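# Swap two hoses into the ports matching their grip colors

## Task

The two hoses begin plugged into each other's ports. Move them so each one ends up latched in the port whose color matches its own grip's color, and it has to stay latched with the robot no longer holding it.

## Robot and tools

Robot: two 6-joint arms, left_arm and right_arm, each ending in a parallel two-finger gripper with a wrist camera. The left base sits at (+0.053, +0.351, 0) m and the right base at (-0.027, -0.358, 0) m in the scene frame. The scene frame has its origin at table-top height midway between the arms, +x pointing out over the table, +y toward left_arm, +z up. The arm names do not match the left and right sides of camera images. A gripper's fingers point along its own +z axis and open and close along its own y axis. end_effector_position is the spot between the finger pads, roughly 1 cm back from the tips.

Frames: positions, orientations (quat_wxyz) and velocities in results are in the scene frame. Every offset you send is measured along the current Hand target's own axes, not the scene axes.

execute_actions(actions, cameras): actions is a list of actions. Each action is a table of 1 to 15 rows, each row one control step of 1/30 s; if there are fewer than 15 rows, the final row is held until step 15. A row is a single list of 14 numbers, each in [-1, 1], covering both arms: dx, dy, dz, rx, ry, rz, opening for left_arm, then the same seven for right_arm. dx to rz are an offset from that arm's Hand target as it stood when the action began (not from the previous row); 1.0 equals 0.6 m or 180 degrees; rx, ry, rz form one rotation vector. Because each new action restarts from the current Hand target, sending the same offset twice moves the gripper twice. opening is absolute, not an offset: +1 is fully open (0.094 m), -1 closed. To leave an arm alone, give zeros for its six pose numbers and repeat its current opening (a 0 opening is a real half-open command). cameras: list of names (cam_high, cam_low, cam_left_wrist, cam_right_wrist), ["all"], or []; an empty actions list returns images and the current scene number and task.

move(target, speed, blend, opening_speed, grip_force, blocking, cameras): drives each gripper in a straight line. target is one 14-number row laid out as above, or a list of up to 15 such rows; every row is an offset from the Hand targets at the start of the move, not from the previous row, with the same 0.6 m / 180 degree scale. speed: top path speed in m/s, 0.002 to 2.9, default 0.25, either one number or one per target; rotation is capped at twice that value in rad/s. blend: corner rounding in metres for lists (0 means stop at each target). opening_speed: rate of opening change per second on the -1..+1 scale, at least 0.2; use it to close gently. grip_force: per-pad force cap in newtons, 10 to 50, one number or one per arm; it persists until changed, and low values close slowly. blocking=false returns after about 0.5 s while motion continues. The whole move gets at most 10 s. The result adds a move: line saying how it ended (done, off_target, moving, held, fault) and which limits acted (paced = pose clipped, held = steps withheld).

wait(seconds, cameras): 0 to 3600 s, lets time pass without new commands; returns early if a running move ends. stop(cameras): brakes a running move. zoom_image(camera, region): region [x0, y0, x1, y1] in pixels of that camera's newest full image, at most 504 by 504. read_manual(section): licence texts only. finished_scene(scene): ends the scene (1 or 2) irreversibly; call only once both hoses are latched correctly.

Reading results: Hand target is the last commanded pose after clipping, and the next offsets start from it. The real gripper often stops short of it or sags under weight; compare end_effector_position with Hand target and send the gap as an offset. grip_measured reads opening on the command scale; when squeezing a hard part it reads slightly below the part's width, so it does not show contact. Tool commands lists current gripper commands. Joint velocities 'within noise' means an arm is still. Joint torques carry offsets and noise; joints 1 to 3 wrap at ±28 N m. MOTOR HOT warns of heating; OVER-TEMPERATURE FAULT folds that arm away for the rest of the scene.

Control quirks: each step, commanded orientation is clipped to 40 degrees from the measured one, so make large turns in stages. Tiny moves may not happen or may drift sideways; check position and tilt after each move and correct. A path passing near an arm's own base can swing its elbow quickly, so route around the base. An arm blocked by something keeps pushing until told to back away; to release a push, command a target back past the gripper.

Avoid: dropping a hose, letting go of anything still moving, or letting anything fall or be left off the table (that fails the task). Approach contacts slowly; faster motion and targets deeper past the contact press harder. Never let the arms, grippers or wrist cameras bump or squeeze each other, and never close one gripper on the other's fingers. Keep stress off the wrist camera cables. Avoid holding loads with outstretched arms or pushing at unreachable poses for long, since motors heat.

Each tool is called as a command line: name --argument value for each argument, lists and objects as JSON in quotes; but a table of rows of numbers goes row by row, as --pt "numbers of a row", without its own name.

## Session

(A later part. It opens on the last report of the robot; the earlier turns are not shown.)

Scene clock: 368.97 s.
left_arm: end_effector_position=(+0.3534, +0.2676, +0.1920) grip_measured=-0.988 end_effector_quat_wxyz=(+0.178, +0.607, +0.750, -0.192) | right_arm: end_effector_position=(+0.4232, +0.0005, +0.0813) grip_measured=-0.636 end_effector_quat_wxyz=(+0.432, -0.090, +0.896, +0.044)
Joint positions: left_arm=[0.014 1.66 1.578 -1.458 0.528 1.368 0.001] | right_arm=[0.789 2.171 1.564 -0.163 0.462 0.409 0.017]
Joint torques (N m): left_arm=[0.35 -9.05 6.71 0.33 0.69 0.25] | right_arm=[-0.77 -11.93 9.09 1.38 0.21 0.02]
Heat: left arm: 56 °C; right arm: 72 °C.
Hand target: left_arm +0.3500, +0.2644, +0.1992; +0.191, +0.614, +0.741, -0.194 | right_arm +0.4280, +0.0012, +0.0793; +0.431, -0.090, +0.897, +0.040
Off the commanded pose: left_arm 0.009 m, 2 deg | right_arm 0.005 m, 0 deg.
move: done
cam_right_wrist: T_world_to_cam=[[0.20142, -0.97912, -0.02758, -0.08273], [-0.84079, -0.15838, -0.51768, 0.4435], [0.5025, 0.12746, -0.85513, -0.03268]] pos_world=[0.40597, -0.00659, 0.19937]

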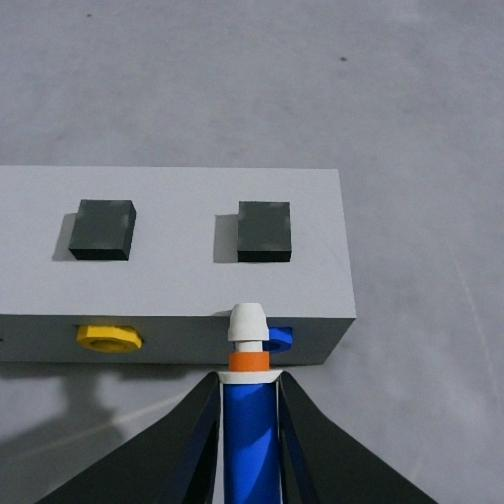

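move --pt "0 0 0 0 0 0 -1 0.014 -0.008 -0.018 0 0 0 -1" --pt "0 0 0 0 0 0 -1 0.0347 -0.013 -0.006 0 0 0 -1" --speed 0.06 --cameras '["cam_right_wrist"]'

Scene clock: 373.50 s.
left_arm: end_effector_position=(+0.3534, +0.2676, +0.1920) grip_measured=-0.988 end_effector_quat_wxyz=(+0.178, +0.607, +0.750, -0.192) | right_arm: end_effector_position=(+0.4172, -0.0056, +0.0726) grip_measured=-0.992 end_effector_quat_wxyz=(+0.439, -0.087, +0.893, +0.042)
Joint positions: left_arm=[0.014 1.66 1.578 -1.458 0.528 1.368 0.001] | right_arm=[0.794 2.153 1.487 -0.092 0.479 0.409 0]
Joint torques (N m): left_arm=[0.36 -9.06 6.72 0.33 0.69 0.25] | right_arm=[-0.69 -13.68 5.09 1.52 0.1 0.07]
Heat: left arm: 56 °C; right arm: 72 °C.
Hand target: left_arm +0.3500, +0.2644, +0.1992; +0.191, +0.614, +0.741, -0.194 | right_arm +0.4141, -0.0097, +0.0655; +0.431, -0.090, +0.897, +0.040
Off the commanded pose: left_arm 0.009 m, 2 deg | right_arm 0.009 m, 1 deg.
move: done
cam_right_wrist: T_world_to_cam=[[0.19476, -0.98055, -0.02418, -0.08518], [-0.83364, -0.15249, -0.53083, 0.43098], [0.51682, 0.12354, -0.84713, -0.04287]] pos_world=[0.39804, -0.01251, 0.1904]

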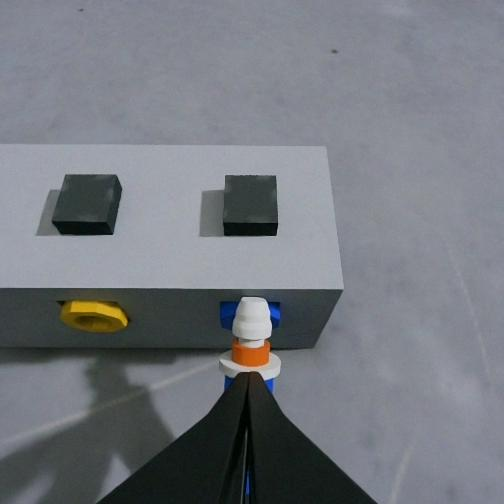

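move --pt "0 0 0 0 0 0 -1 -0.1 0 -0.08 0 0 0 -1" --pt "0 0 0 0 0 0 -1 -0.1 0 -0.25 0 0 0 0.2" --pt "0 0 0 0 0 0 -1 -0.02 -0.13 -0.44 0 0 0 0.2" --speed 0.2 --cameras '["cam_high","cam_right_wrist"]'

zoom_image --camera "cam_high" --region '[150, 230, 350, 430]'

wait --seconds 25

Scene clock: 382.70 s.
left_arm: end_effector_position=(+0.3534, +0.2676, +0.1920) grip_measured=-0.988 end_effector_quat_wxyz=(+0.178, +0.607, +0.750, -0.192) | right_arm: end_effector_position=(+0.2369, -0.1200, +0.2418) grip_measured=+0.197 end_effector_quat_wxyz=(+0.431, -0.093, +0.896, +0.045)
Joint positions: left_arm=[0.014 1.66 1.578 -1.458 0.528 1.368 0.001] | right_arm=[0.996 1.298 1.212 -0.77 0.599 0.578 0.056]
Joint torques (N m): left_arm=[0.36 -9.06 6.71 0.34 0.68 0.25] | right_arm=[-0.03 -6.08 6.32 1.25 0.37 0.13]
Heat: left arm: 56 °C; right arm: 71 °C.
Hand target: left_arm +0.3500, +0.2644, +0.1992; +0.191, +0.614, +0.741, -0.194 | right_arm +0.2346, -0.1241, +0.2404; +0.431, -0.090, +0.897, +0.040
Off the commanded pose: left_arm 0.009 m, 2 deg | right_arm 0.005 m, 1 deg.
move: done
cam_right_wrist: T_world_to_cam=[[0.20778, -0.97781, -0.02692, -0.16025], [-0.8405, -0.16439, -0.51628, 0.34975], [0.50039, 0.12989, -0.856, 0.21462]] pos_world=[0.21987, -0.12708, 0.35996]

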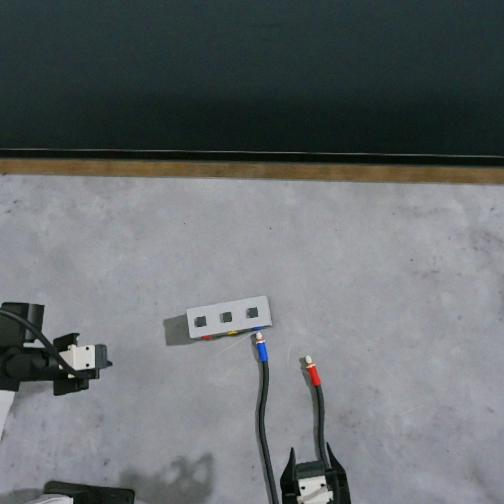

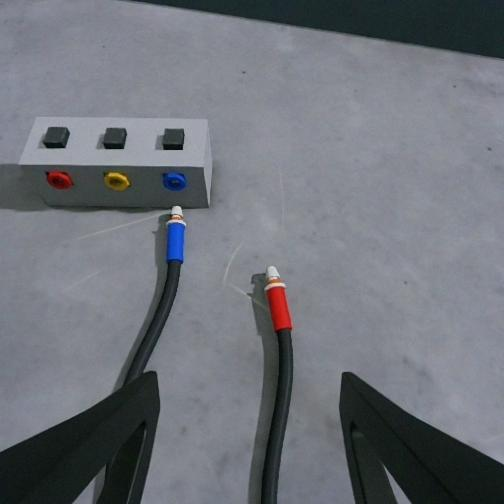

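Scaled by 2.520.

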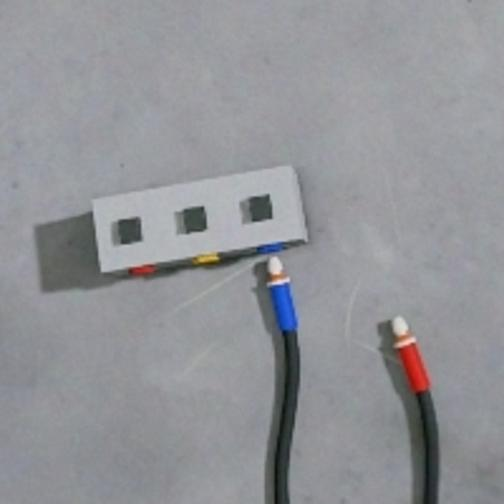

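Scene clock: 407.70 s.
left_arm: end_effector_position=(+0.3534, +0.2676, +0.1920) grip_measured=-0.988 end_effector_quat_wxyz=(+0.178, +0.607, +0.750, -0.192) | right_arm: end_effector_position=(+0.2369, -0.1201, +0.2417) grip_measured=+0.197 end_effector_quat_wxyz=(+0.431, -0.093, +0.896, +0.045)
Joint positions: left_arm=[0.014 1.66 1.578 -1.458 0.528 1.368 0.001] | right_arm=[0.996 1.298 1.212 -0.77 0.599 0.578 0.056]
Joint torques (N m): left_arm=[0.35 -9.05 6.71 0.33 0.69 0.24] | right_arm=[-0.03 -6.09 6.32 1.26 0.36 0.16]
Heat: left arm: 56 °C; right arm: 61 °C.
Hand target: left_arm +0.3500, +0.2644, +0.1992; +0.191, +0.614, +0.741, -0.194 | right_arm +0.2345, -0.1241, +0.2404; +0.431, -0.090, +0.897, +0.040
Tool commands: left_gripper/opening=-1.0 right_gripper/opening=+0.2
Off the commanded pose: left_arm 0.009 m, 2 deg | right_arm 0.005 m, 1 deg.
wait: 25.00 s; at rest by 0.17 s

move --target '[0,0,0,0,0,0,-1,0.086,0.139,0.3615,-0.008,0,-0.007,0.2]' --speed 0.25 --cameras '["cam_right_wrist"]'

Scene clock: 421.83 s.
left_arm: end_effector_position=(+0.3534, +0.2676, +0.1920) grip_measured=-0.988 end_effector_quat_wxyz=(+0.178, +0.607, +0.750, -0.192) | right_arm: end_effector_position=(+0.3462, -0.0229, +0.0606) grip_measured=+0.197 end_effector_quat_wxyz=(+0.423, -0.106, +0.899, +0.038)
Joint positions: left_arm=[0.014 1.66 1.578 -1.458 0.528 1.368 0.001] | right_arm=[0.885 1.977 1.195 -0.043 0.516 0.462 0.056]
Joint torques (N m): left_arm=[0.36 -9.06 6.72 0.33 0.69 0.25] | right_arm=[-0.66 -10.04 8.23 1.62 0.16 -0.03]
Heat: left arm: 56 °C; right arm: 58 °C.
Hand target: left_arm +0.3500, +0.2644, +0.1992; +0.191, +0.614, +0.741, -0.194 | right_arm +0.3526, -0.0164, +0.0639; +0.430, -0.105, +0.895, +0.047
Off the commanded pose: left_arm 0.009 m, 2 deg | right_arm 0.010 m, 1 deg.
move: done
cam_right_wrist: T_world_to_cam=[[0.22557, -0.97422, -0.00483, -0.10041], [-0.84434, -0.19302, -0.49984, 0.36366], [0.48602, 0.11683, -0.8661, -0.00249]] pos_world=[0.33092, -0.02734, 0.17913]

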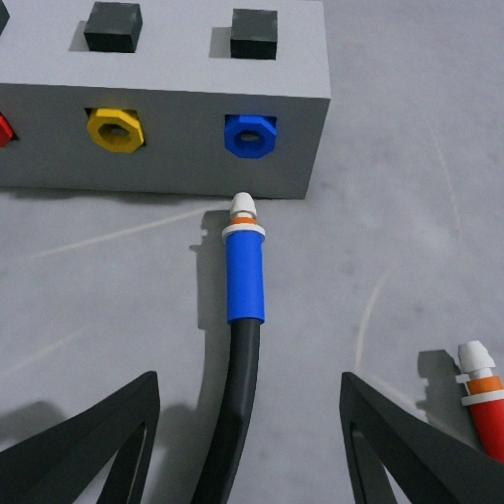

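move --target '[0,0,0,0,0,0,-1,0.002,0.003,0.1585,0,-0.045,0,0.2]' --speed 0.1 --cameras '["cam_right_wrist","cam_low"]'

zoom_image --camera "cam_low" --region '[120, 280, 320, 400]'

Scene clock: 427.30 s.
left_arm: end_effector_position=(+0.3534, +0.2676, +0.1920) grip_measured=-0.988 end_effector_quat_wxyz=(+0.178, +0.607, +0.750, -0.192) | right_arm: end_effector_position=(+0.4234, +0.0034, +0.0227) grip_measured=+0.197 end_effector_quat_wxyz=(+0.507, -0.089, +0.855, +0.065)
Joint positions: left_arm=[0.014 1.66 1.578 -1.458 0.528 1.368 0.001] | right_arm=[0.807 2.284 1.321 0.383 0.515 0.335 0.056]
Joint torques (N m): left_arm=[0.38 -9.06 6.71 0.33 0.69 0.25] | right_arm=[-0.85 -10.47 6.89 1.53 0.04 -0.07]
Heat: left arm: 56 °C; right arm: 59 °C.
Hand target: left_arm +0.3500, +0.2644, +0.1992; +0.191, +0.614, +0.741, -0.194 | right_arm +0.4239, +0.0018, +0.0036; +0.492, -0.102, +0.863, +0.054
Off the commanded pose: left_arm 0.009 m, 2 deg | right_arm 0.019 m, 3 deg.
move: off_target (right_arm)
cam_right_wrist: T_world_to_cam=[[0.22409, -0.97351, -0.04538, -0.09083], [-0.73993, -0.13965, -0.65803, 0.37414], [0.63426, 0.18104, -0.75162, -0.14153]] pos_world=[0.38696, -0.01056, 0.13569]
Images, in order (width x height): cam_low 504x504, cam_right_wrist 504x504.

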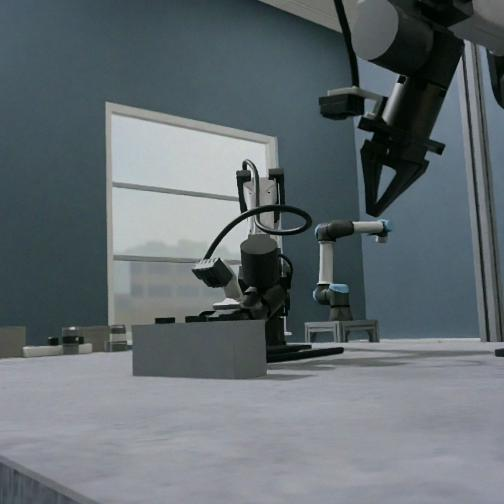

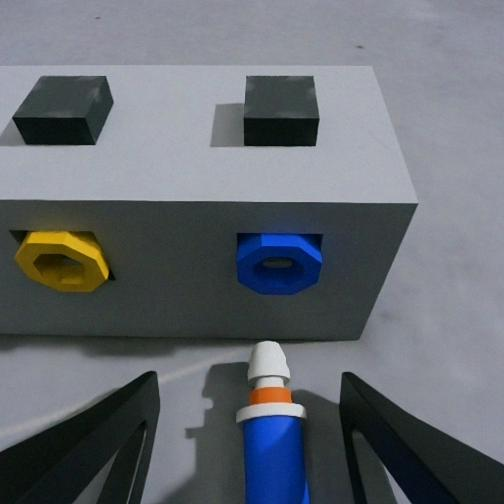

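Scaled by 2.520.

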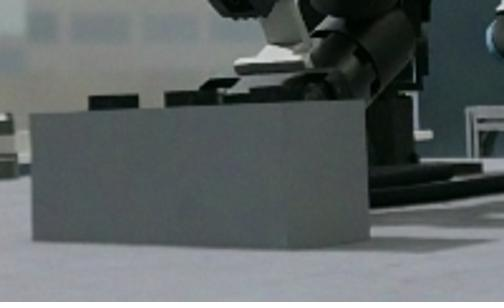

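move --target '[0,0,0,0,0,0,-1,0.028,-0.0127,-0.0229,0,0,0,0.2]' --speed 0.08 --cameras '["cam_right_wrist"]'

Scene clock: 435.80 s.
left_arm: end_effector_position=(+0.3534, +0.2676, +0.1920) grip_measured=-0.988 end_effector_quat_wxyz=(+0.178, +0.607, +0.750, -0.192) | right_arm: end_effector_position=(+0.4194, -0.0017, +0.0214) grip_measured=+0.197 end_effector_quat_wxyz=(+0.524, -0.082, +0.844, +0.076)
Joint positions: left_arm=[0.014 1.66 1.578 -1.458 0.528 1.368 0.001] | right_arm=[0.807 2.279 1.251 0.497 0.518 0.331 0.056]
Joint torques (N m): left_arm=[0.32 -9.03 6.74 0.33 0.69 0.25] | right_arm=[0.02 -12.94 3.32 1.14 0.08 0.05]
Heat: left arm: 55 °C; right arm: 61 °C.
Hand target: left_arm +0.3500, +0.2644, +0.1992; +0.191, +0.614, +0.741, -0.194 | right_arm +0.4058, -0.0105, -0.0039; +0.492, -0.101, +0.863, +0.054
Off the commanded pose: left_arm 0.009 m, 2 deg | right_arm 0.030 m, 5 deg.
move: off_target (right_arm)
cam_right_wrist: T_world_to_cam=[[0.22561, -0.97184, -0.06806, -0.09497], [-0.71575, -0.11796, -0.68832, 0.36021], [0.6609, 0.20401, -0.72221, -0.15074]] pos_world=[0.37888, -0.01905, 0.13261]

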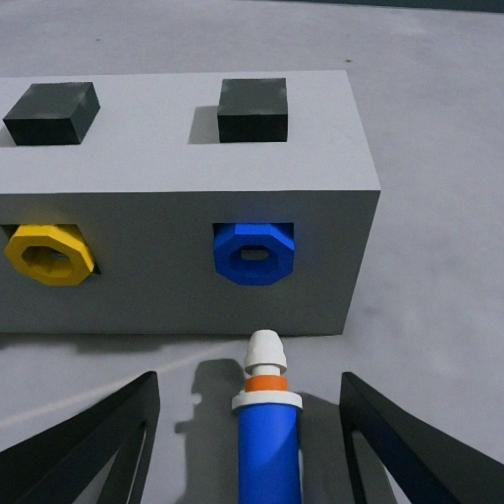

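move --pt "0 0 0 0 0 0 -1 -0.058 0 -0.033 0 0.015 0 0.2" --pt "0 0 0 0 0 0 -1 -0.033 0.004 -0.022 0 0.015 0 0.2" --speed 0.1 --cameras '["cam_right_wrist"]'

Scene clock: 441.40 s.
left_arm: end_effector_position=(+0.3534, +0.2676, +0.1920) grip_measured=-0.988 end_effector_quat_wxyz=(+0.178, +0.607, +0.750, -0.192) | right_arm: end_effector_position=(+0.4069, -0.0115, +0.0237) grip_measured=+0.197 end_effector_quat_wxyz=(+0.476, -0.101, +0.873, +0.047)
Joint positions: left_arm=[0.014 1.66 1.578 -1.458 0.528 1.368 0.001] | right_arm=[0.807 2.208 1.271 0.268 0.503 0.348 0.056]
Joint torques (N m): left_arm=[0.36 -9.06 6.71 0.33 0.69 0.25] | right_arm=[0.1 -12.51 6.01 1.6 0.11 0.13]
Heat: left arm: 55 °C; right arm: 63 °C.
Hand target: left_arm +0.3500, +0.2644, +0.1992; +0.191, +0.614, +0.741, -0.194 | right_arm +0.4040, -0.0083, +0.0198; +0.472, -0.103, +0.874, +0.052
Off the commanded pose: left_arm 0.009 m, 2 deg | right_arm 0.006 m, 1 deg.
move: done
cam_right_wrist: T_world_to_cam=[[0.22537, -0.97419, -0.01253, -0.1029], [-0.78174, -0.17314, -0.59909, 0.37574], [0.58146, 0.14482, -0.80058, -0.10544]] pos_world=[0.37823, -0.01991, 0.1394]

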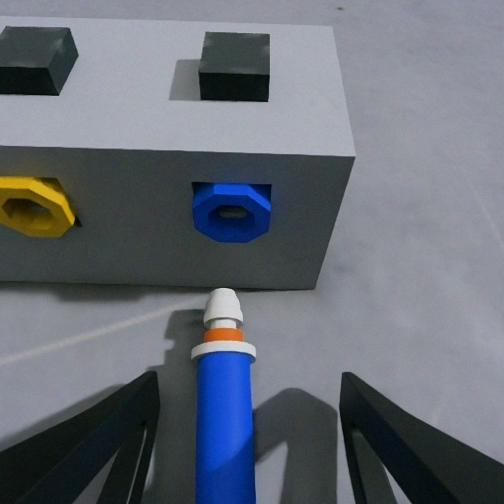

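move --pt "0 0 0 0 0 0 -1 0.004 0.018 0.002 0 0 0 0.2" --pt "0 0 0 0 0 0 -1 0.004 0.018 0.002 0 0 0 -1" --speed 0.08 --cameras '["cam_right_wrist"]'

Scene clock: 447.57 s.
left_arm: end_effector_position=(+0.3534, +0.2676, +0.1920) grip_measured=-0.988 end_effector_quat_wxyz=(+0.178, +0.607, +0.750, -0.192) | right_arm: end_effector_position=(+0.3998, +0.0000, +0.0237) grip_measured=-0.687 end_effector_quat_wxyz=(+0.476, -0.104, +0.872, +0.055)
Joint positions: left_arm=[0.014 1.66 1.578 -1.458 0.528 1.368 0.001] | right_arm=[0.832 2.214 1.281 0.265 0.507 0.363 0.015]
Joint velocities: left_arm=[-0.002 -0.022 -0.012 -0.154 0.007 0.051 0] | right_arm=[within noise]
Joint torques (N m): left_arm=[0.36 -9.05 6.72 0.33 0.68 0.24] | right_arm=[-0.21 -11.06 7.69 1.49 0.22 0.14]
Heat: left arm: 55 °C; right arm: 62 °C.
Hand target: left_arm +0.3500, +0.2644, +0.1992; +0.191, +0.614, +0.741, -0.194 | right_arm +0.4013, +0.0022, +0.0172; +0.472, -0.103, +0.874, +0.052
Off the commanded pose: left_arm 0.009 m, 2 deg | right_arm 0.007 m, 1 deg.
move: done
cam_right_wrist: T_world_to_cam=[[0.23859, -0.97085, -0.02307, -0.09503], [-0.77952, -0.1773, -0.60076, 0.37138], [0.57916, 0.16132, -0.79909, -0.10214]] pos_world=[0.37133, -0.00994, 0.1393]

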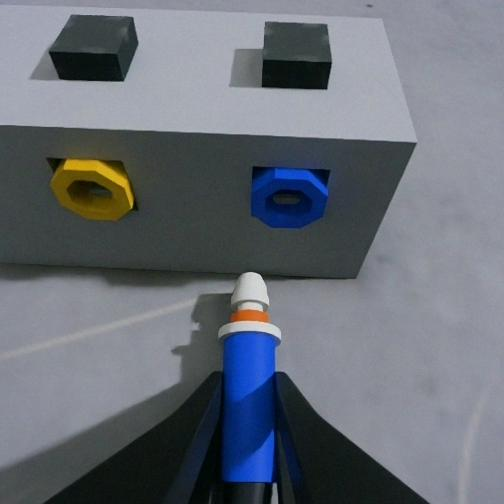

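move --pt "0 0 0 0 0 0 -1 0.0057 0 -0.039 0 0 0 -1" --pt "0 0 0 0 0 0 -1 -0.034 -0.0128 -0.069 0.009 0 0.006 -1" --speed 0.1 --cameras '["cam_right_wrist"]'

Scene clock: 455.57 s.
left_arm: end_effector_position=(+0.3534, +0.2676, +0.1920) grip_measured=-0.988 end_effector_quat_wxyz=(+0.178, +0.607, +0.750, -0.192) | right_arm: end_effector_position=(+0.3786, -0.0118, +0.0369) grip_measured=-0.686 end_effector_quat_wxyz=(+0.459, -0.099, +0.882, +0.035)
Joint positions: left_arm=[0.014 1.66 1.578 -1.458 0.528 1.368 0.001] | right_arm=[0.859 2.124 1.24 0.144 0.548 0.407 0.015]
Joint torques (N m): left_arm=[0.36 -9.07 6.71 0.33 0.69 0.25] | right_arm=[-0.14 -15.8 6.45 1.49 0.32 0.16]
Heat: left arm: 55 °C; right arm: 63 °C.
Hand target: left_arm +0.3500, +0.2644, +0.1992; +0.191, +0.614, +0.741, -0.194 | right_arm +0.3801, -0.0104, +0.0569; +0.473, -0.088, +0.876, +0.044
Off the commanded pose: left_arm 0.009 m, 2 deg | right_arm 0.020 m, 2 deg.
move: off_target (right_arm)
cam_right_wrist: T_world_to_cam=[[0.21074, -0.97753, 0.0045, -0.09174], [-0.80473, -0.17609, -0.56692, 0.36898], [0.55497, 0.11585, -0.82376, -0.06783]] pos_world=[0.35391, -0.01684, 0.15371]

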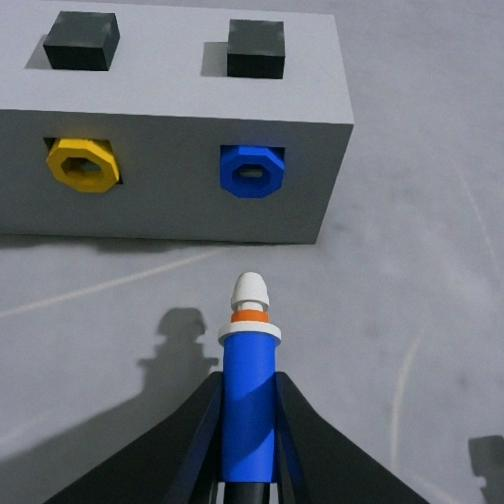

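move --pt "0 0 0 0 0 0 -1 -0.035 0 -0.023 0 0 0 -1" --pt "0 0 0 0 0 0 -1 -0.0095 0 0.014 0 0 0 -1" --speed 0.07 --cameras '["cam_right_wrist"]'

Scene clock: 460.80 s.
left_arm: end_effector_position=(+0.3534, +0.2676, +0.1920) grip_measured=-0.988 end_effector_quat_wxyz=(+0.178, +0.607, +0.750, -0.192) | right_arm: end_effector_position=(+0.3824, -0.0139, +0.0521) grip_measured=-0.686 end_effector_quat_wxyz=(+0.463, -0.094, +0.881, +0.035)
Joint positions: left_arm=[0.014 1.66 1.578 -1.458 0.528 1.368 0.001] | right_arm=[0.851 2.094 1.258 0.105 0.548 0.407 0.015]
Joint torques (N m): left_arm=[0.35 -9.07 6.71 0.33 0.69 0.25] | right_arm=[-0.7 -11.12 8.17 1.73 0.2 0.04]
Heat: left arm: 55 °C; right arm: 64 °C.
Hand target: left_arm +0.3500, +0.2644, +0.1992; +0.191, +0.614, +0.741, -0.194 | right_arm +0.3901, -0.0085, +0.0570; +0.473, -0.088, +0.876, +0.044
Off the commanded pose: left_arm 0.009 m, 2 deg | right_arm 0.011 m, 2 deg.
move: off_target (right_arm)
cam_right_wrist: T_world_to_cam=[[0.20219, -0.97935, -0.00084, -0.09118], [-0.8028, -0.16524, -0.57289, 0.38006], [0.56092, 0.11651, -0.81963, -0.0597]] pos_world=[0.35703, -0.01954, 0.16873]

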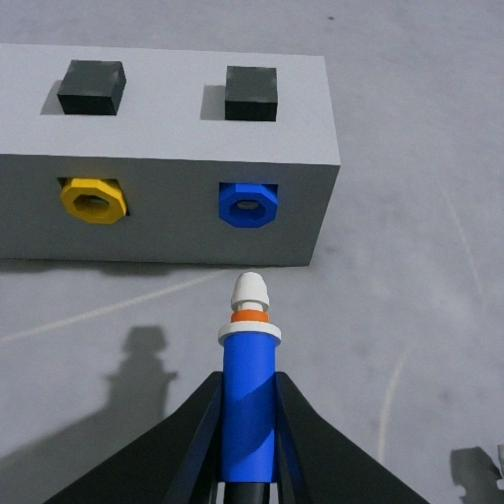

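move --pt "0 0 0 0 0 0 -1 -0.042 0 -0.018 0 0 0 -1" --pt "0 0 0 0 0 0 -1 -0.031 -0.001 0.017 0 0 0 -1" --speed 0.06 --cameras '["cam_right_wrist"]'

Scene clock: 470.07 s.
left_arm: end_effector_position=(+0.3534, +0.2676, +0.1920) grip_measured=-0.988 end_effector_quat_wxyz=(+0.178, +0.607, +0.750, -0.192) | right_arm: end_effector_position=(+0.4012, -0.0116, +0.0625) grip_measured=-0.686 end_effector_quat_wxyz=(+0.464, -0.090, +0.881, +0.035)
Joint positions: left_arm=[0.014 1.66 1.578 -1.458 0.528 1.368 0.001] | right_arm=[0.823 2.119 1.344 0.056 0.533 0.391 0.015]
Joint torques (N m): left_arm=[0.35 -9.06 6.69 0.33 0.69 0.25] | right_arm=[-0.68 -11.47 8.5 1.76 0.14 0]
Heat: left arm: 55 °C; right arm: 65 °C.
Hand target: left_arm +0.3500, +0.2644, +0.1992; +0.191, +0.614, +0.741, -0.194 | right_arm +0.4085, -0.0052, +0.0671; +0.473, -0.088, +0.876, +0.044
Off the commanded pose: left_arm 0.009 m, 2 deg | right_arm 0.011 m, 2 deg.
move: off_target (right_arm)
cam_right_wrist: T_world_to_cam=[[0.19473, -0.98085, -0.00298, -0.08959], [-0.80279, -0.15764, -0.57505, 0.40167], [0.56357, 0.11437, -0.81811, -0.06305]] pos_world=[0.37544, -0.01735, 0.17913]

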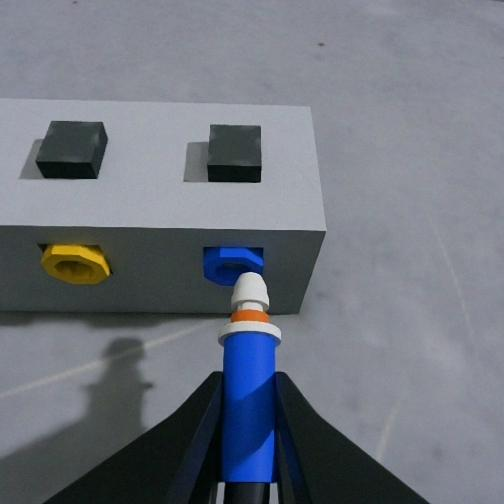

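move --pt "0 0 0 0 0 0 -1 0 0.014 0 0 0 0 -1" --pt "0 0 0 0 0 0 -1 -0.006 0.011 0.008 0 0 0 -1" --speed 0.05 --cameras '["cam_right_wrist"]'

zoom_image --camera "cam_right_wrist" --region '[180, 230, 310, 360]'

Scene clock: 474.73 s.
left_arm: end_effector_position=(+0.3534, +0.2676, +0.1920) grip_measured=-0.988 end_effector_quat_wxyz=(+0.178, +0.607, +0.750, -0.192) | right_arm: end_effector_position=(+0.4043, -0.0014, +0.0641) grip_measured=-0.686 end_effector_quat_wxyz=(+0.466, -0.093, +0.879, +0.039)
Joint positions: left_arm=[0.014 1.66 1.578 -1.458 0.528 1.368 0.001] | right_arm=[0.831 2.144 1.386 0.046 0.532 0.391 0.015]
Joint torques (N m): left_arm=[0.32 -9.05 6.72 0.34 0.69 0.25] | right_arm=[-0.98 -11.4 9.1 1.68 0.19 0.02]
Heat: left arm: 55 °C; right arm: 65 °C.
Hand target: left_arm +0.3500, +0.2644, +0.1992; +0.191, +0.614, +0.741, -0.194 | right_arm +0.4131, +0.0025, +0.0674; +0.473, -0.088, +0.876, +0.044
Off the commanded pose: left_arm 0.009 m, 2 deg | right_arm 0.010 m, 1 deg.
move: done
cam_right_wrist: T_world_to_cam=[[0.20354, -0.97903, -0.00804, -0.08345], [-0.79883, -0.16131, -0.57952, 0.4054], [0.56607, 0.12438, -0.81492, -0.06592]] pos_world=[0.37815, -0.0081, 0.18054]

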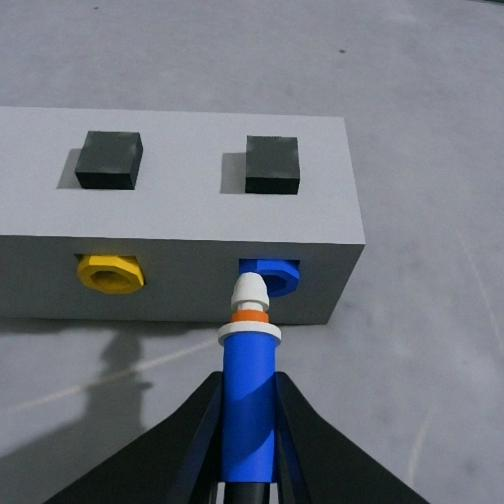

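Scaled by 3.877.

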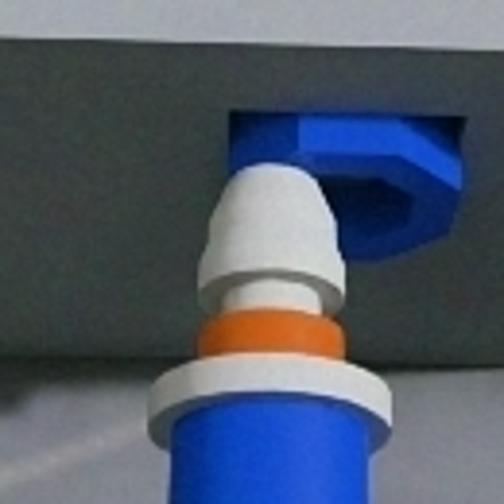

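move --pt "0 0 0 0 0 0 -1 0 -0.0165 -0.005 0 0 0 -1" --speed 0.05 --cameras '["cam_right_wrist"]'

zoom_image --camera "cam_right_wrist" --region '[180, 230, 310, 360]'

Scene clock: 479.80 s.
left_arm: end_effector_position=(+0.3534, +0.2676, +0.1920) grip_measured=-0.988 end_effector_quat_wxyz=(+0.178, +0.607, +0.750, -0.192) | right_arm: end_effector_position=(+0.4054, -0.0045, +0.0606) grip_measured=-0.686 end_effector_quat_wxyz=(+0.461, -0.097, +0.882, +0.039)
Joint positions: left_arm=[0.014 1.66 1.578 -1.458 0.528 1.368 0.001] | right_arm=[0.821 2.144 1.379 0.046 0.516 0.383 0.015]
Joint torques (N m): left_arm=[0.36 -9.07 6.72 0.32 0.69 0.26] | right_arm=[-1.43 -13.97 6.3 1.79 0.23 -0.02]
Heat: left arm: 55 °C; right arm: 66 °C.
Hand target: left_arm +0.3500, +0.2644, +0.1992; +0.191, +0.614, +0.741, -0.194 | right_arm +0.4127, -0.0078, +0.0691; +0.473, -0.088, +0.876, +0.044
Off the commanded pose: left_arm 0.009 m, 2 deg | right_arm 0.012 m, 2 deg.
move: off_target (right_arm)
cam_right_wrist: T_world_to_cam=[[0.2102, -0.97764, -0.00613, -0.08946], [-0.80414, -0.16932, -0.56982, 0.40519], [0.55604, 0.12471, -0.82175, -0.06452]] pos_world=[0.38051, -0.0108, 0.17732]

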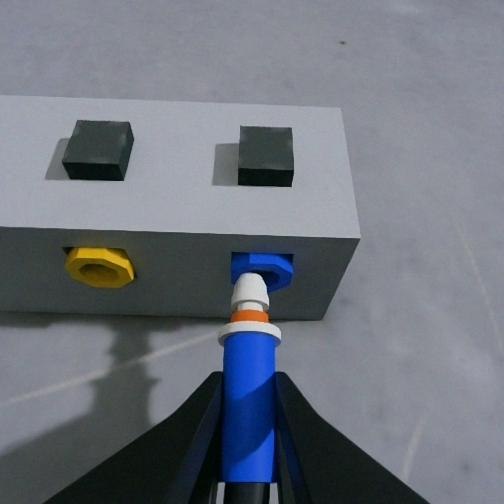

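Scaled by 3.877.

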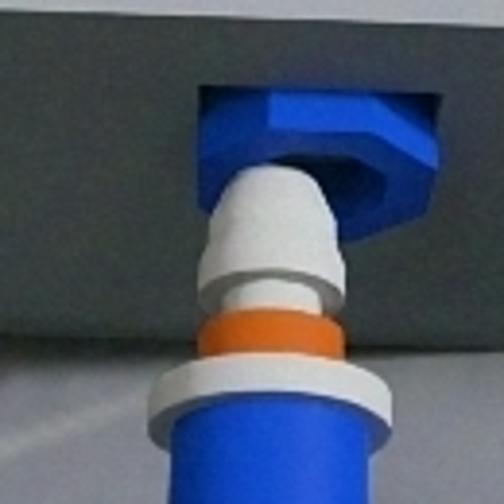

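move --pt "0 0 0 0 0 0 -1 0 -0.0095 -0.004 0 0 0 -1" --speed 0.05 --cameras '["cam_right_wrist"]'

zoom_image --camera "cam_right_wrist" --region '[180, 230, 310, 360]'

Scene clock: 484.17 s.
left_arm: end_effector_position=(+0.3534, +0.2676, +0.1920) grip_measured=-0.988 end_effector_quat_wxyz=(+0.178, +0.607, +0.750, -0.192) | right_arm: end_effector_position=(+0.4078, -0.0089, +0.0579) grip_measured=-0.686 end_effector_quat_wxyz=(+0.462, -0.095, +0.881, +0.040)
Joint positions: left_arm=[0.014 1.66 1.578 -1.458 0.528 1.368 0.001] | right_arm=[0.811 2.144 1.363 0.068 0.51 0.377 0.015]
Joint torques (N m): left_arm=[0.35 -9.06 6.71 0.33 0.69 0.25] | right_arm=[-1.18 -15.42 5.53 1.7 0.24 0.02]
Heat: left arm: 55 °C; right arm: 68 °C.
Hand target: left_arm +0.3500, +0.2644, +0.1992; +0.191, +0.614, +0.741, -0.194 | right_arm +0.4117, -0.0137, +0.0704; +0.473, -0.088, +0.876, +0.044
Off the commanded pose: left_arm 0.009 m, 2 deg | right_arm 0.014 m, 2 deg.
move: off_target (right_arm)
cam_right_wrist: T_world_to_cam=[[0.20833, -0.97803, -0.00766, -0.09353], [-0.80321, -0.16662, -0.57192, 0.40461], [0.55808, 0.1253, -0.82027, -0.06835]] pos_world=[0.38262, -0.0155, 0.17462]

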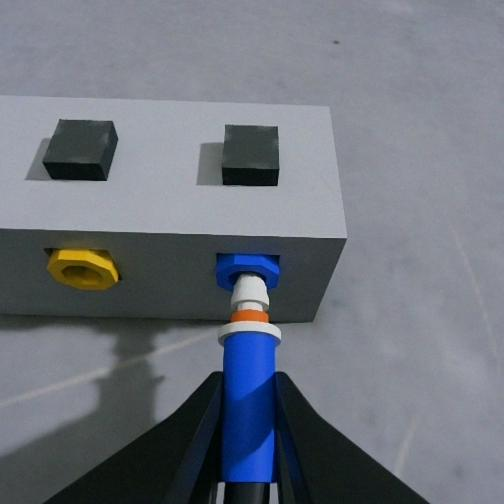

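Scaled by 3.877.

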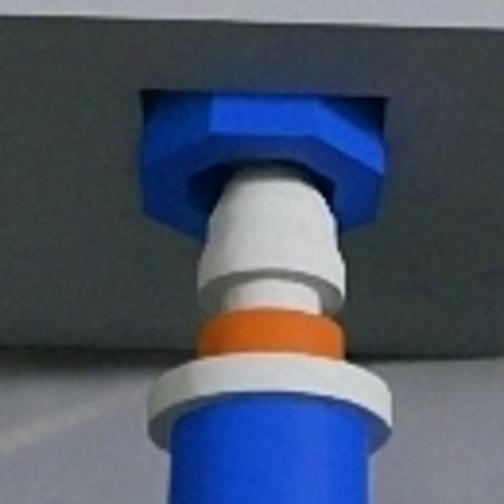

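move --pt "0 0 0 0 0 0 -1 -0.059 0.004 0.061 0 -0.02 0 -1" --speed 0.08 --cameras '["cam_right_wrist"]'

zoom_image --camera "cam_right_wrist" --region '[180, 250, 310, 380]'

Scene clock: 489.57 s.
left_arm: end_effector_position=(+0.3534, +0.2676, +0.1920) grip_measured=-0.988 end_effector_quat_wxyz=(+0.178, +0.607, +0.750, -0.192) | right_arm: end_effector_position=(+0.4180, -0.0067, +0.0619) grip_measured=-0.686 end_effector_quat_wxyz=(+0.451, -0.121, +0.884, +0.024)
Joint positions: left_arm=[0.014 1.66 1.578 -1.458 0.528 1.368 0.001] | right_arm=[0.795 2.168 1.445 -0.014 0.49 0.32 0.015]
Joint torques (N m): left_arm=[0.35 -9.03 6.74 0.33 0.69 0.25] | right_arm=[-3.9 -9.44 11.3 2.73 0.25 -0.11]
Heat: left arm: 55 °C; right arm: 70 °C.
Hand target: left_arm +0.3500, +0.2644, +0.1992; +0.191, +0.614, +0.741, -0.194 | right_arm +0.4603, -0.0015, +0.0799; +0.500, -0.086, +0.860, +0.046
Off the commanded pose: left_arm 0.009 m, 2 deg | right_arm 0.046 m, 8 deg.
move: off_target (right_arm)
cam_right_wrist: T_world_to_cam=[[0.23911, -0.9701, 0.04156, -0.10931], [-0.80655, -0.22227, -0.54778, 0.41515], [0.54064, 0.09747, -0.83559, -0.06304]] pos_world=[0.39506, -0.00762, 0.17928]

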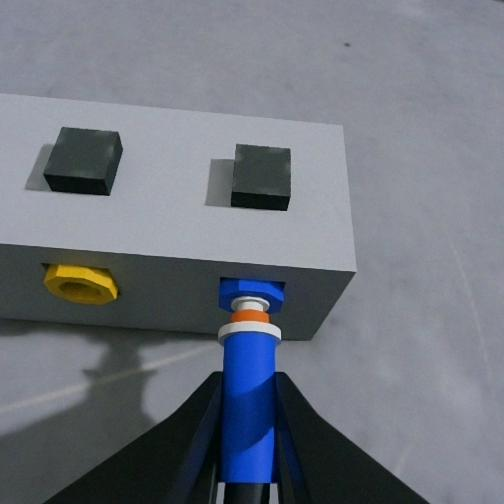

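Scaled by 3.877.

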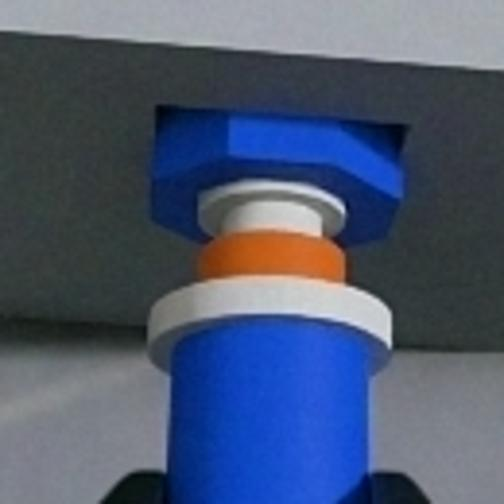

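move --pt "0 0 0 0 0 0 -1 -0.07 -0.012 0.08 0.018 -0.03 0.012 -1" --speed 0.1 --cameras '["cam_right_wrist"]'

zoom_image --camera "cam_right_wrist" --region '[180, 250, 310, 380]'

Scene clock: 494.10 s.
left_arm: end_effector_position=(+0.3534, +0.2676, +0.1920) grip_measured=-0.988 end_effector_quat_wxyz=(+0.178, +0.607, +0.750, -0.192) | right_arm: end_effector_position=(+0.4309, -0.0050, +0.0606) grip_measured=-0.685 end_effector_quat_wxyz=(+0.427, -0.133, +0.894, -0.011)
Joint positions: left_arm=[0.014 1.66 1.578 -1.458 0.528 1.368 0.001] | right_arm=[0.785 2.236 1.605 -0.182 0.508 0.304 0.015]
Joint torques (N m): left_arm=[0.34 -9.06 6.71 0.33 0.69 0.25] | right_arm=[-7.2 -8.2 13.05 4.07 0.54 -0.13]
Heat: left arm: 55 °C; right arm: 68 °C.
Hand target: left_arm +0.3500, +0.2644, +0.1992; +0.191, +0.614, +0.741, -0.194 | right_arm +0.5230, +0.0036, +0.0926; +0.541, -0.054, +0.838, +0.035
Off the commanded pose: left_arm 0.009 m, 2 deg | right_arm 0.098 m, 18 deg.
move: off_target (right_arm)
cam_right_wrist: T_world_to_cam=[[0.23035, -0.96724, 0.10671, -0.11081], [-0.83156, -0.25261, -0.49467, 0.43252], [0.50541, 0.02521, -0.86251, -0.05482]] pos_world=[0.4129, 0.00347, 0.1785]

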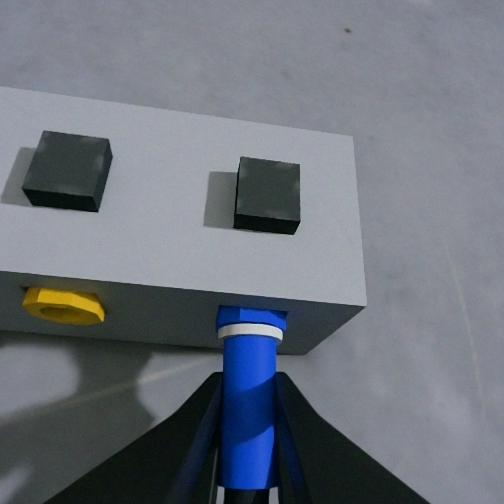

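Scaled by 3.877.

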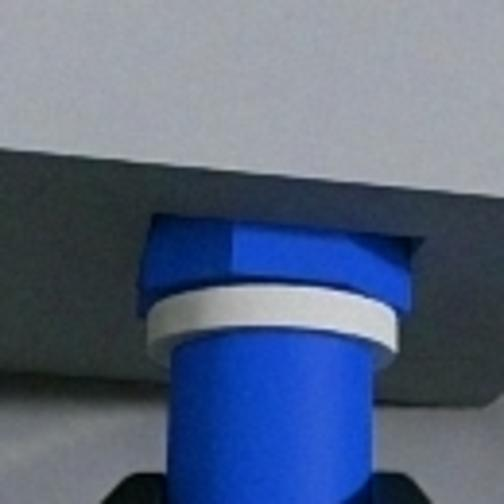

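move --pt "0 0 0 0 0 0 -1 -0.03 -0.008 0.05 0.01 -0.015 0.006 -1" --speed 0.1 --cameras '["cam_right_wrist"]'

zoom_image --camera "cam_right_wrist" --region '[180, 250, 310, 380]'

Scene clock: 498.17 s.
left_arm: end_effector_position=(+0.3534, +0.2676, +0.1920) grip_measured=-0.988 end_effector_quat_wxyz=(+0.178, +0.607, +0.750, -0.192) | right_arm: end_effector_position=(+0.4327, -0.0049, +0.0605) grip_measured=-0.685 end_effector_quat_wxyz=(+0.405, -0.138, +0.903, -0.029)
Joint positions: left_arm=[0.014 1.66 1.578 -1.458 0.528 1.368 0.001] | right_arm=[0.785 2.269 1.699 -0.306 0.513 0.31 0.015]
Joint torques (N m): left_arm=[0.34 -9.09 6.72 0.33 0.68 0.25] | right_arm=[-9.44 -8.05 13.48 4.66 0.78 -0.17]
Heat: left arm: 55 °C; right arm: 67 °C.
Hand target: left_arm +0.3500, +0.2644, +0.1992; +0.191, +0.614, +0.741, -0.194 | right_arm +0.5581, +0.0034, +0.0968; +0.561, -0.037, +0.826, +0.029
Off the commanded pose: left_arm 0.009 m, 2 deg | right_arm 0.131 m, 24 deg.
move: off_target (right_arm)
cam_right_wrist: T_world_to_cam=[[0.22749, -0.96387, 0.13856, -0.11173], [-0.8532, -0.26587, -0.44873, 0.44049], [0.46936, -0.01614, -0.88286, -0.03921]] pos_world=[0.41964, 0.00879, 0.17853]

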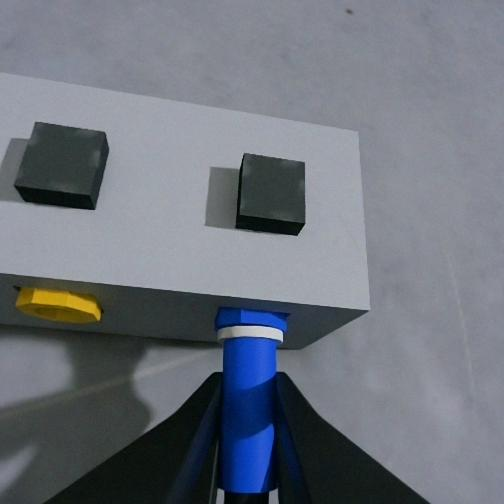

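Scaled by 3.877.

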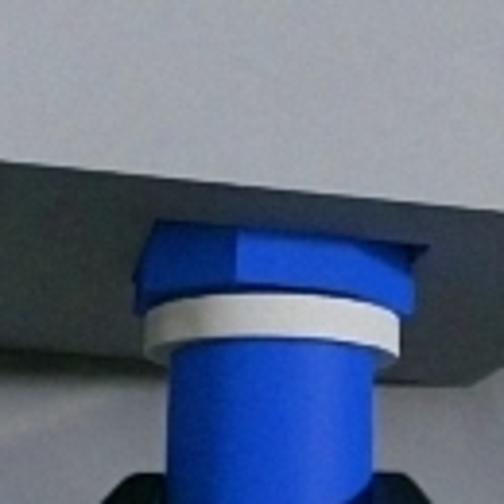

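move --pt "0 0 0 0 0 0 -1 0.134 0.004 -0.18 -0.01 0.06 0 -1" --pt "0 0 0 0 0 0 -1 0.134 0.004 -0.18 -0.01 0.06 0 0.1" --speed 0.15

move --target '[0,0,0,0,0,0,-1,0.0,0,-0.18,0,0.02,0,0.1]' --speed 0.2 --cameras '["cam_right_wrist"]'

Scene clock: 505.30 s.
left_arm: end_effector_position=(+0.3534, +0.2676, +0.1920) grip_measured=-0.988 end_effector_quat_wxyz=(+0.178, +0.607, +0.750, -0.192) | right_arm: end_effector_position=(+0.4259, -0.0036, +0.0564) grip_measured=+0.097 end_effector_quat_wxyz=(+0.472, -0.059, +0.879, +0.035)
Joint positions: left_arm=[0.014 1.66 1.578 -1.458 0.528 1.368 0.001] | right_arm=[0.806 2.216 1.461 0.048 0.555 0.429 0.052]
Joint torques (N m): left_arm=[0.35 -9.07 6.72 0.33 0.68 0.25] | right_arm=[-0.62 -14.53 5.89 1.73 0.31 0.16]
Heat: left arm: 55 °C; right arm: 66 °C.
Hand target: left_arm +0.3500, +0.2644, +0.1992; +0.191, +0.614, +0.741, -0.194 | right_arm +0.4284, -0.0059, +0.0618; +0.480, -0.048, +0.875, +0.038
Off the commanded pose: left_arm 0.009 m, 2 deg | right_arm 0.006 m, 2 deg.
move: done; target 2's new opening was sent with right_arm's hand 0.007 m and 4 deg from that target

Scene clock: 506.70 s.
left_arm: end_effector_position=(+0.3534, +0.2676, +0.1920) grip_measured=-0.988 end_effector_quat_wxyz=(+0.178, +0.607, +0.750, -0.192) | right_arm: end_effector_position=(+0.3390, -0.0133, +0.1133) grip_measured=+0.097 end_effector_quat_wxyz=(+0.449, -0.057, +0.891, +0.038)
Joint positions: left_arm=[0.014 1.66 1.578 -1.458 0.528 1.368 0.001] | right_arm=[0.941 1.918 1.308 -0.211 0.623 0.58 0.052]
Joint torques (N m): left_arm=[0.35 -9.06 6.71 0.33 0.68 0.25] | right_arm=[-0.44 -13.15 6.19 1.31 0.36 0.16]
Heat: left arm: 55 °C; right arm: 67 °C.
Hand target: left_arm +0.3500, +0.2644, +0.1992; +0.191, +0.614, +0.741, -0.194 | right_arm +0.3380, -0.0182, +0.1196; +0.452, -0.049, +0.890, +0.037
Off the commanded pose: left_arm 0.009 m, 2 deg | right_arm 0.008 m, 1 deg.
move: done
cam_right_wrist: T_world_to_cam=[[0.13795, -0.98954, -0.0422, -0.05539], [-0.83145, -0.09255, -0.54784, 0.38821], [0.5382, 0.11066, -0.83552, 0.02418]] pos_world=[0.3174, -0.02156, 0.23054]

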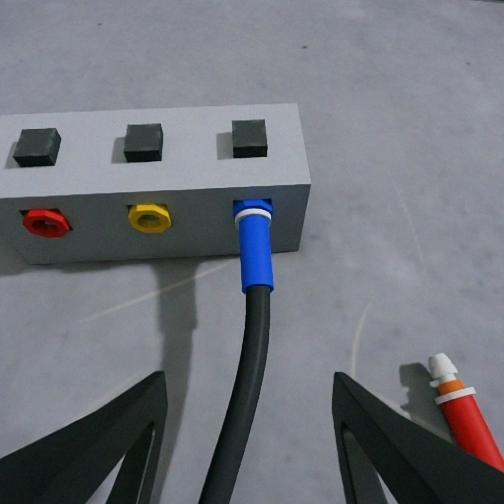

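move --target '[0,0,0,0,0,0,-1,0.102,-0.208,-0.021,-0.072,-0.017,-0.052,0.2]' --speed 0.2 --cameras '["cam_right_wrist"]'

Scene clock: 515.13 s.
left_arm: end_effector_position=(+0.3534, +0.2676, +0.1920) grip_measured=-0.988 end_effector_quat_wxyz=(+0.178, +0.607, +0.750, -0.192) | right_arm: end_effector_position=(+0.3055, -0.1479, +0.0672) grip_measured=+0.197 end_effector_quat_wxyz=(+0.458, -0.170, +0.867, +0.094)
Joint positions: left_arm=[0.014 1.66 1.578 -1.458 0.528 1.368 0.001] | right_arm=[0.64 1.512 0.536 0.362 0.216 0.159 0.056]
Joint torques (N m): left_arm=[0.35 -9.05 6.72 0.33 0.68 0.25] | right_arm=[-0.68 -7.73 5.61 1.9 0 -0.04]
Heat: left arm: 55 °C; right arm: 67 °C.
Hand target: left_arm +0.3500, +0.2644, +0.1992; +0.191, +0.614, +0.741, -0.194 | right_arm +0.3071, -0.1467, +0.0750; +0.469, -0.171, +0.860, +0.101
Off the commanded pose: left_arm 0.009 m, 2 deg | right_arm 0.008 m, 2 deg.
move: done
cam_right_wrist: T_world_to_cam=[[0.38474, -0.92242, -0.03326, -0.25203], [-0.75938, -0.29584, -0.57949, 0.27265], [0.5247, 0.24821, -0.8143, 0.04165]] pos_world=[0.28216, -0.16216, 0.18354]

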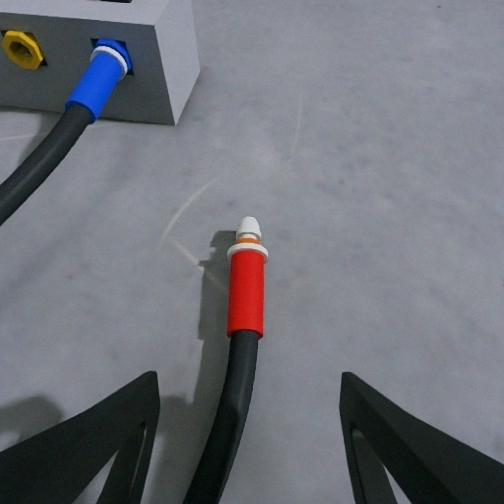

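move --pt "0 0 0 0 0 0 -1 0.0237 0.002 0.142 0 0 0 0.2" --pt "0 0 0 0 0 0 -1 0.0237 0.002 0.142 0 0 0 -1" --speed 0.12 --cameras '["cam_right_wrist"]'

Scene clock: 522.50 s.
left_arm: end_effector_position=(+0.3534, +0.2676, +0.1920) grip_measured=-0.988 end_effector_quat_wxyz=(+0.178, +0.607, +0.750, -0.192) | right_arm: end_effector_position=(+0.3627, -0.1217, +0.0213) grip_measured=-0.687 end_effector_quat_wxyz=(+0.472, -0.167, +0.860, +0.100)
Joint positions: left_arm=[0.014 1.66 1.578 -1.458 0.528 1.368 0.001] | right_arm=[0.595 1.904 0.69 0.641 0.18 0.132 0.015]
Joint torques (N m): left_arm=[0.34 -9.05 6.71 0.33 0.69 0.26] | right_arm=[-0.76 -7.35 5.96 1.77 -0.04 -0.02]
Heat: left arm: 55 °C; right arm: 65 °C.
Hand target: left_arm +0.3500, +0.2644, +0.1992; +0.191, +0.614, +0.741, -0.194 | right_arm +0.3654, -0.1201, +0.0170; +0.469, -0.171, +0.861, +0.101
Off the commanded pose: left_arm 0.009 m, 2 deg | right_arm 0.005 m, 1 deg.
move: done
cam_right_wrist: T_world_to_cam=[[0.38552, -0.92182, -0.04027, -0.2514], [-0.74195, -0.28376, -0.60744, 0.29304], [0.54853, 0.26406, -0.79334, -0.03941]] pos_world=[0.33596, -0.13819, 0.13662]

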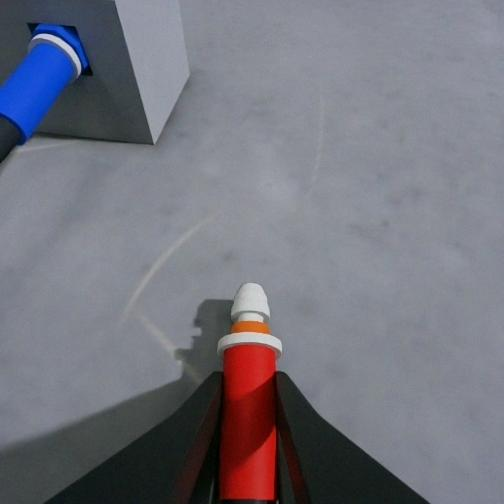

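move --pt "0 0 0 0 0 0 -1 -0.145 0.047 -0.123 0 0 0 -1" --pt "0 0 0 0 0 0 -1 -0.207 0.347 -0.0255 0.055 0 0.035 -1" --pt "0 0 0 0 0 0 -1 -0.1347 0.338 0.078 0.055 0 0.035 -1" --speed 0.18 --blend '[0.02,0.02,0]' --cameras '["cam_right_wrist"]'

Scene clock: 531.80 s.
left_arm: end_effector_position=(+0.3534, +0.2676, +0.1920) grip_measured=-0.988 end_effector_quat_wxyz=(+0.178, +0.607, +0.750, -0.192) | right_arm: end_effector_position=(+0.3581, +0.0903, +0.0529) grip_measured=-0.686 end_effector_quat_wxyz=(+0.465, -0.092, +0.880, +0.037)
Joint positions: left_arm=[0.014 1.66 1.578 -1.458 0.528 1.368 0.001] | right_arm=[1.028 2.34 1.7 -0.172 0.677 0.56 0.015]
Joint torques (N m): left_arm=[0.34 -9.05 6.72 0.33 0.69 0.25] | right_arm=[-0.32 -14.31 8.85 1.59 0.3 0.09]
Heat: left arm: 55 °C; right arm: 64 °C.
Hand target: left_arm +0.3500, +0.2644, +0.1992; +0.191, +0.614, +0.741, -0.194 | right_arm +0.3632, +0.0985, +0.0625; +0.476, -0.082, +0.874, +0.052
Off the commanded pose: left_arm 0.009 m, 2 deg | right_arm 0.014 m, 2 deg.
move: off_target (right_arm)
cam_right_wrist: T_world_to_cam=[[0.20016, -0.97974, -0.00644, 0.01687], [-0.80087, -0.15982, -0.57712, 0.37729], [0.5644, 0.12067, -0.81664, -0.05928]] pos_world=[0.33224, 0.08398, 0.16944]

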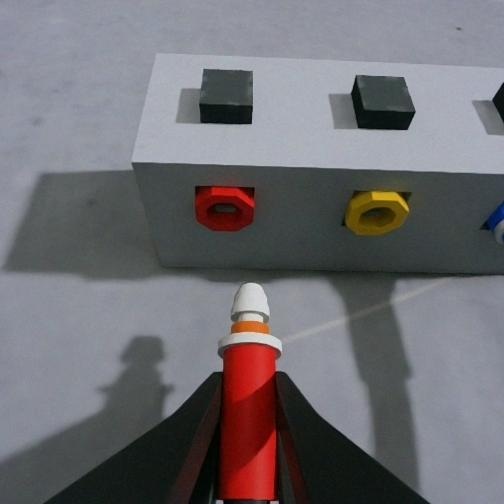

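move --pt "0 0 0 0 0 0 -1 -0.0243 0.0207 -0.001 0 0 0 -1" --pt "0 0 0 0 0 0 -1 -0.007 0.0012 0.02 0 0 0 -1" --speed 0.08 --cameras '["cam_right_wrist"]'

Scene clock: 538.47 s.
left_arm: end_effector_position=(+0.3534, +0.2676, +0.1920) grip_measured=-0.988 end_effector_quat_wxyz=(+0.178, +0.607, +0.750, -0.192) | right_arm: end_effector_position=(+0.3730, +0.1011, +0.0681) grip_measured=-0.686 end_effector_quat_wxyz=(+0.477, -0.080, +0.874, +0.052)
Joint positions: left_arm=[0.014 1.66 1.578 -1.458 0.528 1.368 0.001] | right_arm=[1.015 2.368 1.785 -0.178 0.672 0.553 0.015]
Joint torques (N m): left_arm=[0.35 -9.05 6.72 0.34 0.69 0.25] | right_arm=[-0.64 -13.74 6.52 1.68 0.23 -0.02]
Heat: left arm: 55 °C; right arm: 67 °C.
Hand target: left_arm +0.3500, +0.2644, +0.1992; +0.191, +0.614, +0.741, -0.194 | right_arm +0.3751, +0.1017, +0.0595; +0.476, -0.082, +0.874, +0.052
Off the commanded pose: left_arm 0.009 m, 2 deg | right_arm 0.009 m, 0 deg.
move: done
cam_right_wrist: T_world_to_cam=[[0.19489, -0.97999, -0.04049, 0.0289], [-0.78798, -0.13185, -0.60142, 0.39374], [0.58404, 0.14912, -0.79791, -0.06815]] pos_world=[0.34443, 0.0904, 0.1836]

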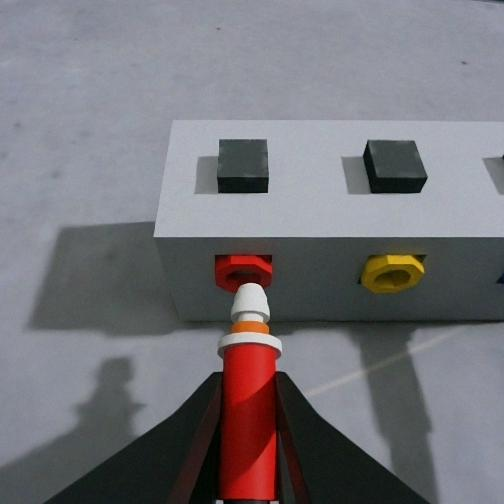

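move --pt "0 0 0 0 0 0 -1 0.014 0.007 0.009 0 0 0 -1" --speed 0.05 --cameras '["cam_right_wrist"]'

Scene clock: 541.73 s.
left_arm: end_effector_position=(+0.3534, +0.2676, +0.1920) grip_measured=-0.988 end_effector_quat_wxyz=(+0.178, +0.607, +0.750, -0.192) | right_arm: end_effector_position=(+0.3734, +0.1019, +0.0537) grip_measured=-0.686 end_effector_quat_wxyz=(+0.473, -0.083, +0.876, +0.048)
Joint positions: left_arm=[0.014 1.66 1.578 -1.458 0.528 1.368 0.001] | right_arm=[1.015 2.397 1.785 -0.162 0.671 0.553 0.015]
Joint torques (N m): left_arm=[0.34 -9.05 6.71 0.33 0.69 0.25] | right_arm=[-0.16 -13.87 7.32 1.67 0.26 0.05]
Heat: left arm: 55 °C; right arm: 68 °C.
Hand target: left_arm +0.3500, +0.2644, +0.1992; +0.191, +0.614, +0.741, -0.194 | right_arm +0.3742, +0.1060, +0.0496; +0.476, -0.083, +0.874, +0.052
Off the commanded pose: left_arm 0.009 m, 2 deg | right_arm 0.006 m, 1 deg.
move: done
cam_right_wrist: T_world_to_cam=[[0.19507, -0.98031, -0.03067, 0.02843], [-0.79197, -0.13899, -0.59453, 0.38738], [0.57856, 0.14026, -0.80349, -0.07666]] pos_world=[0.3456, 0.09247, 0.16958]

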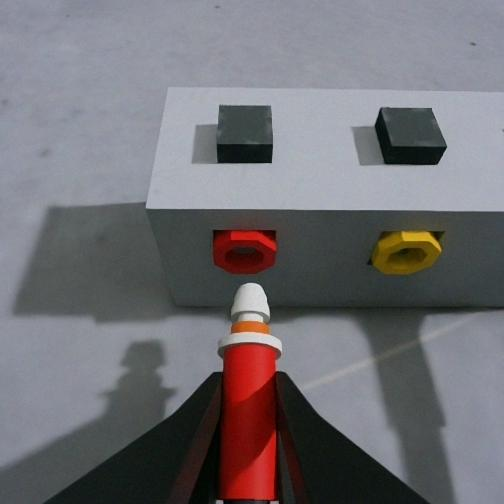

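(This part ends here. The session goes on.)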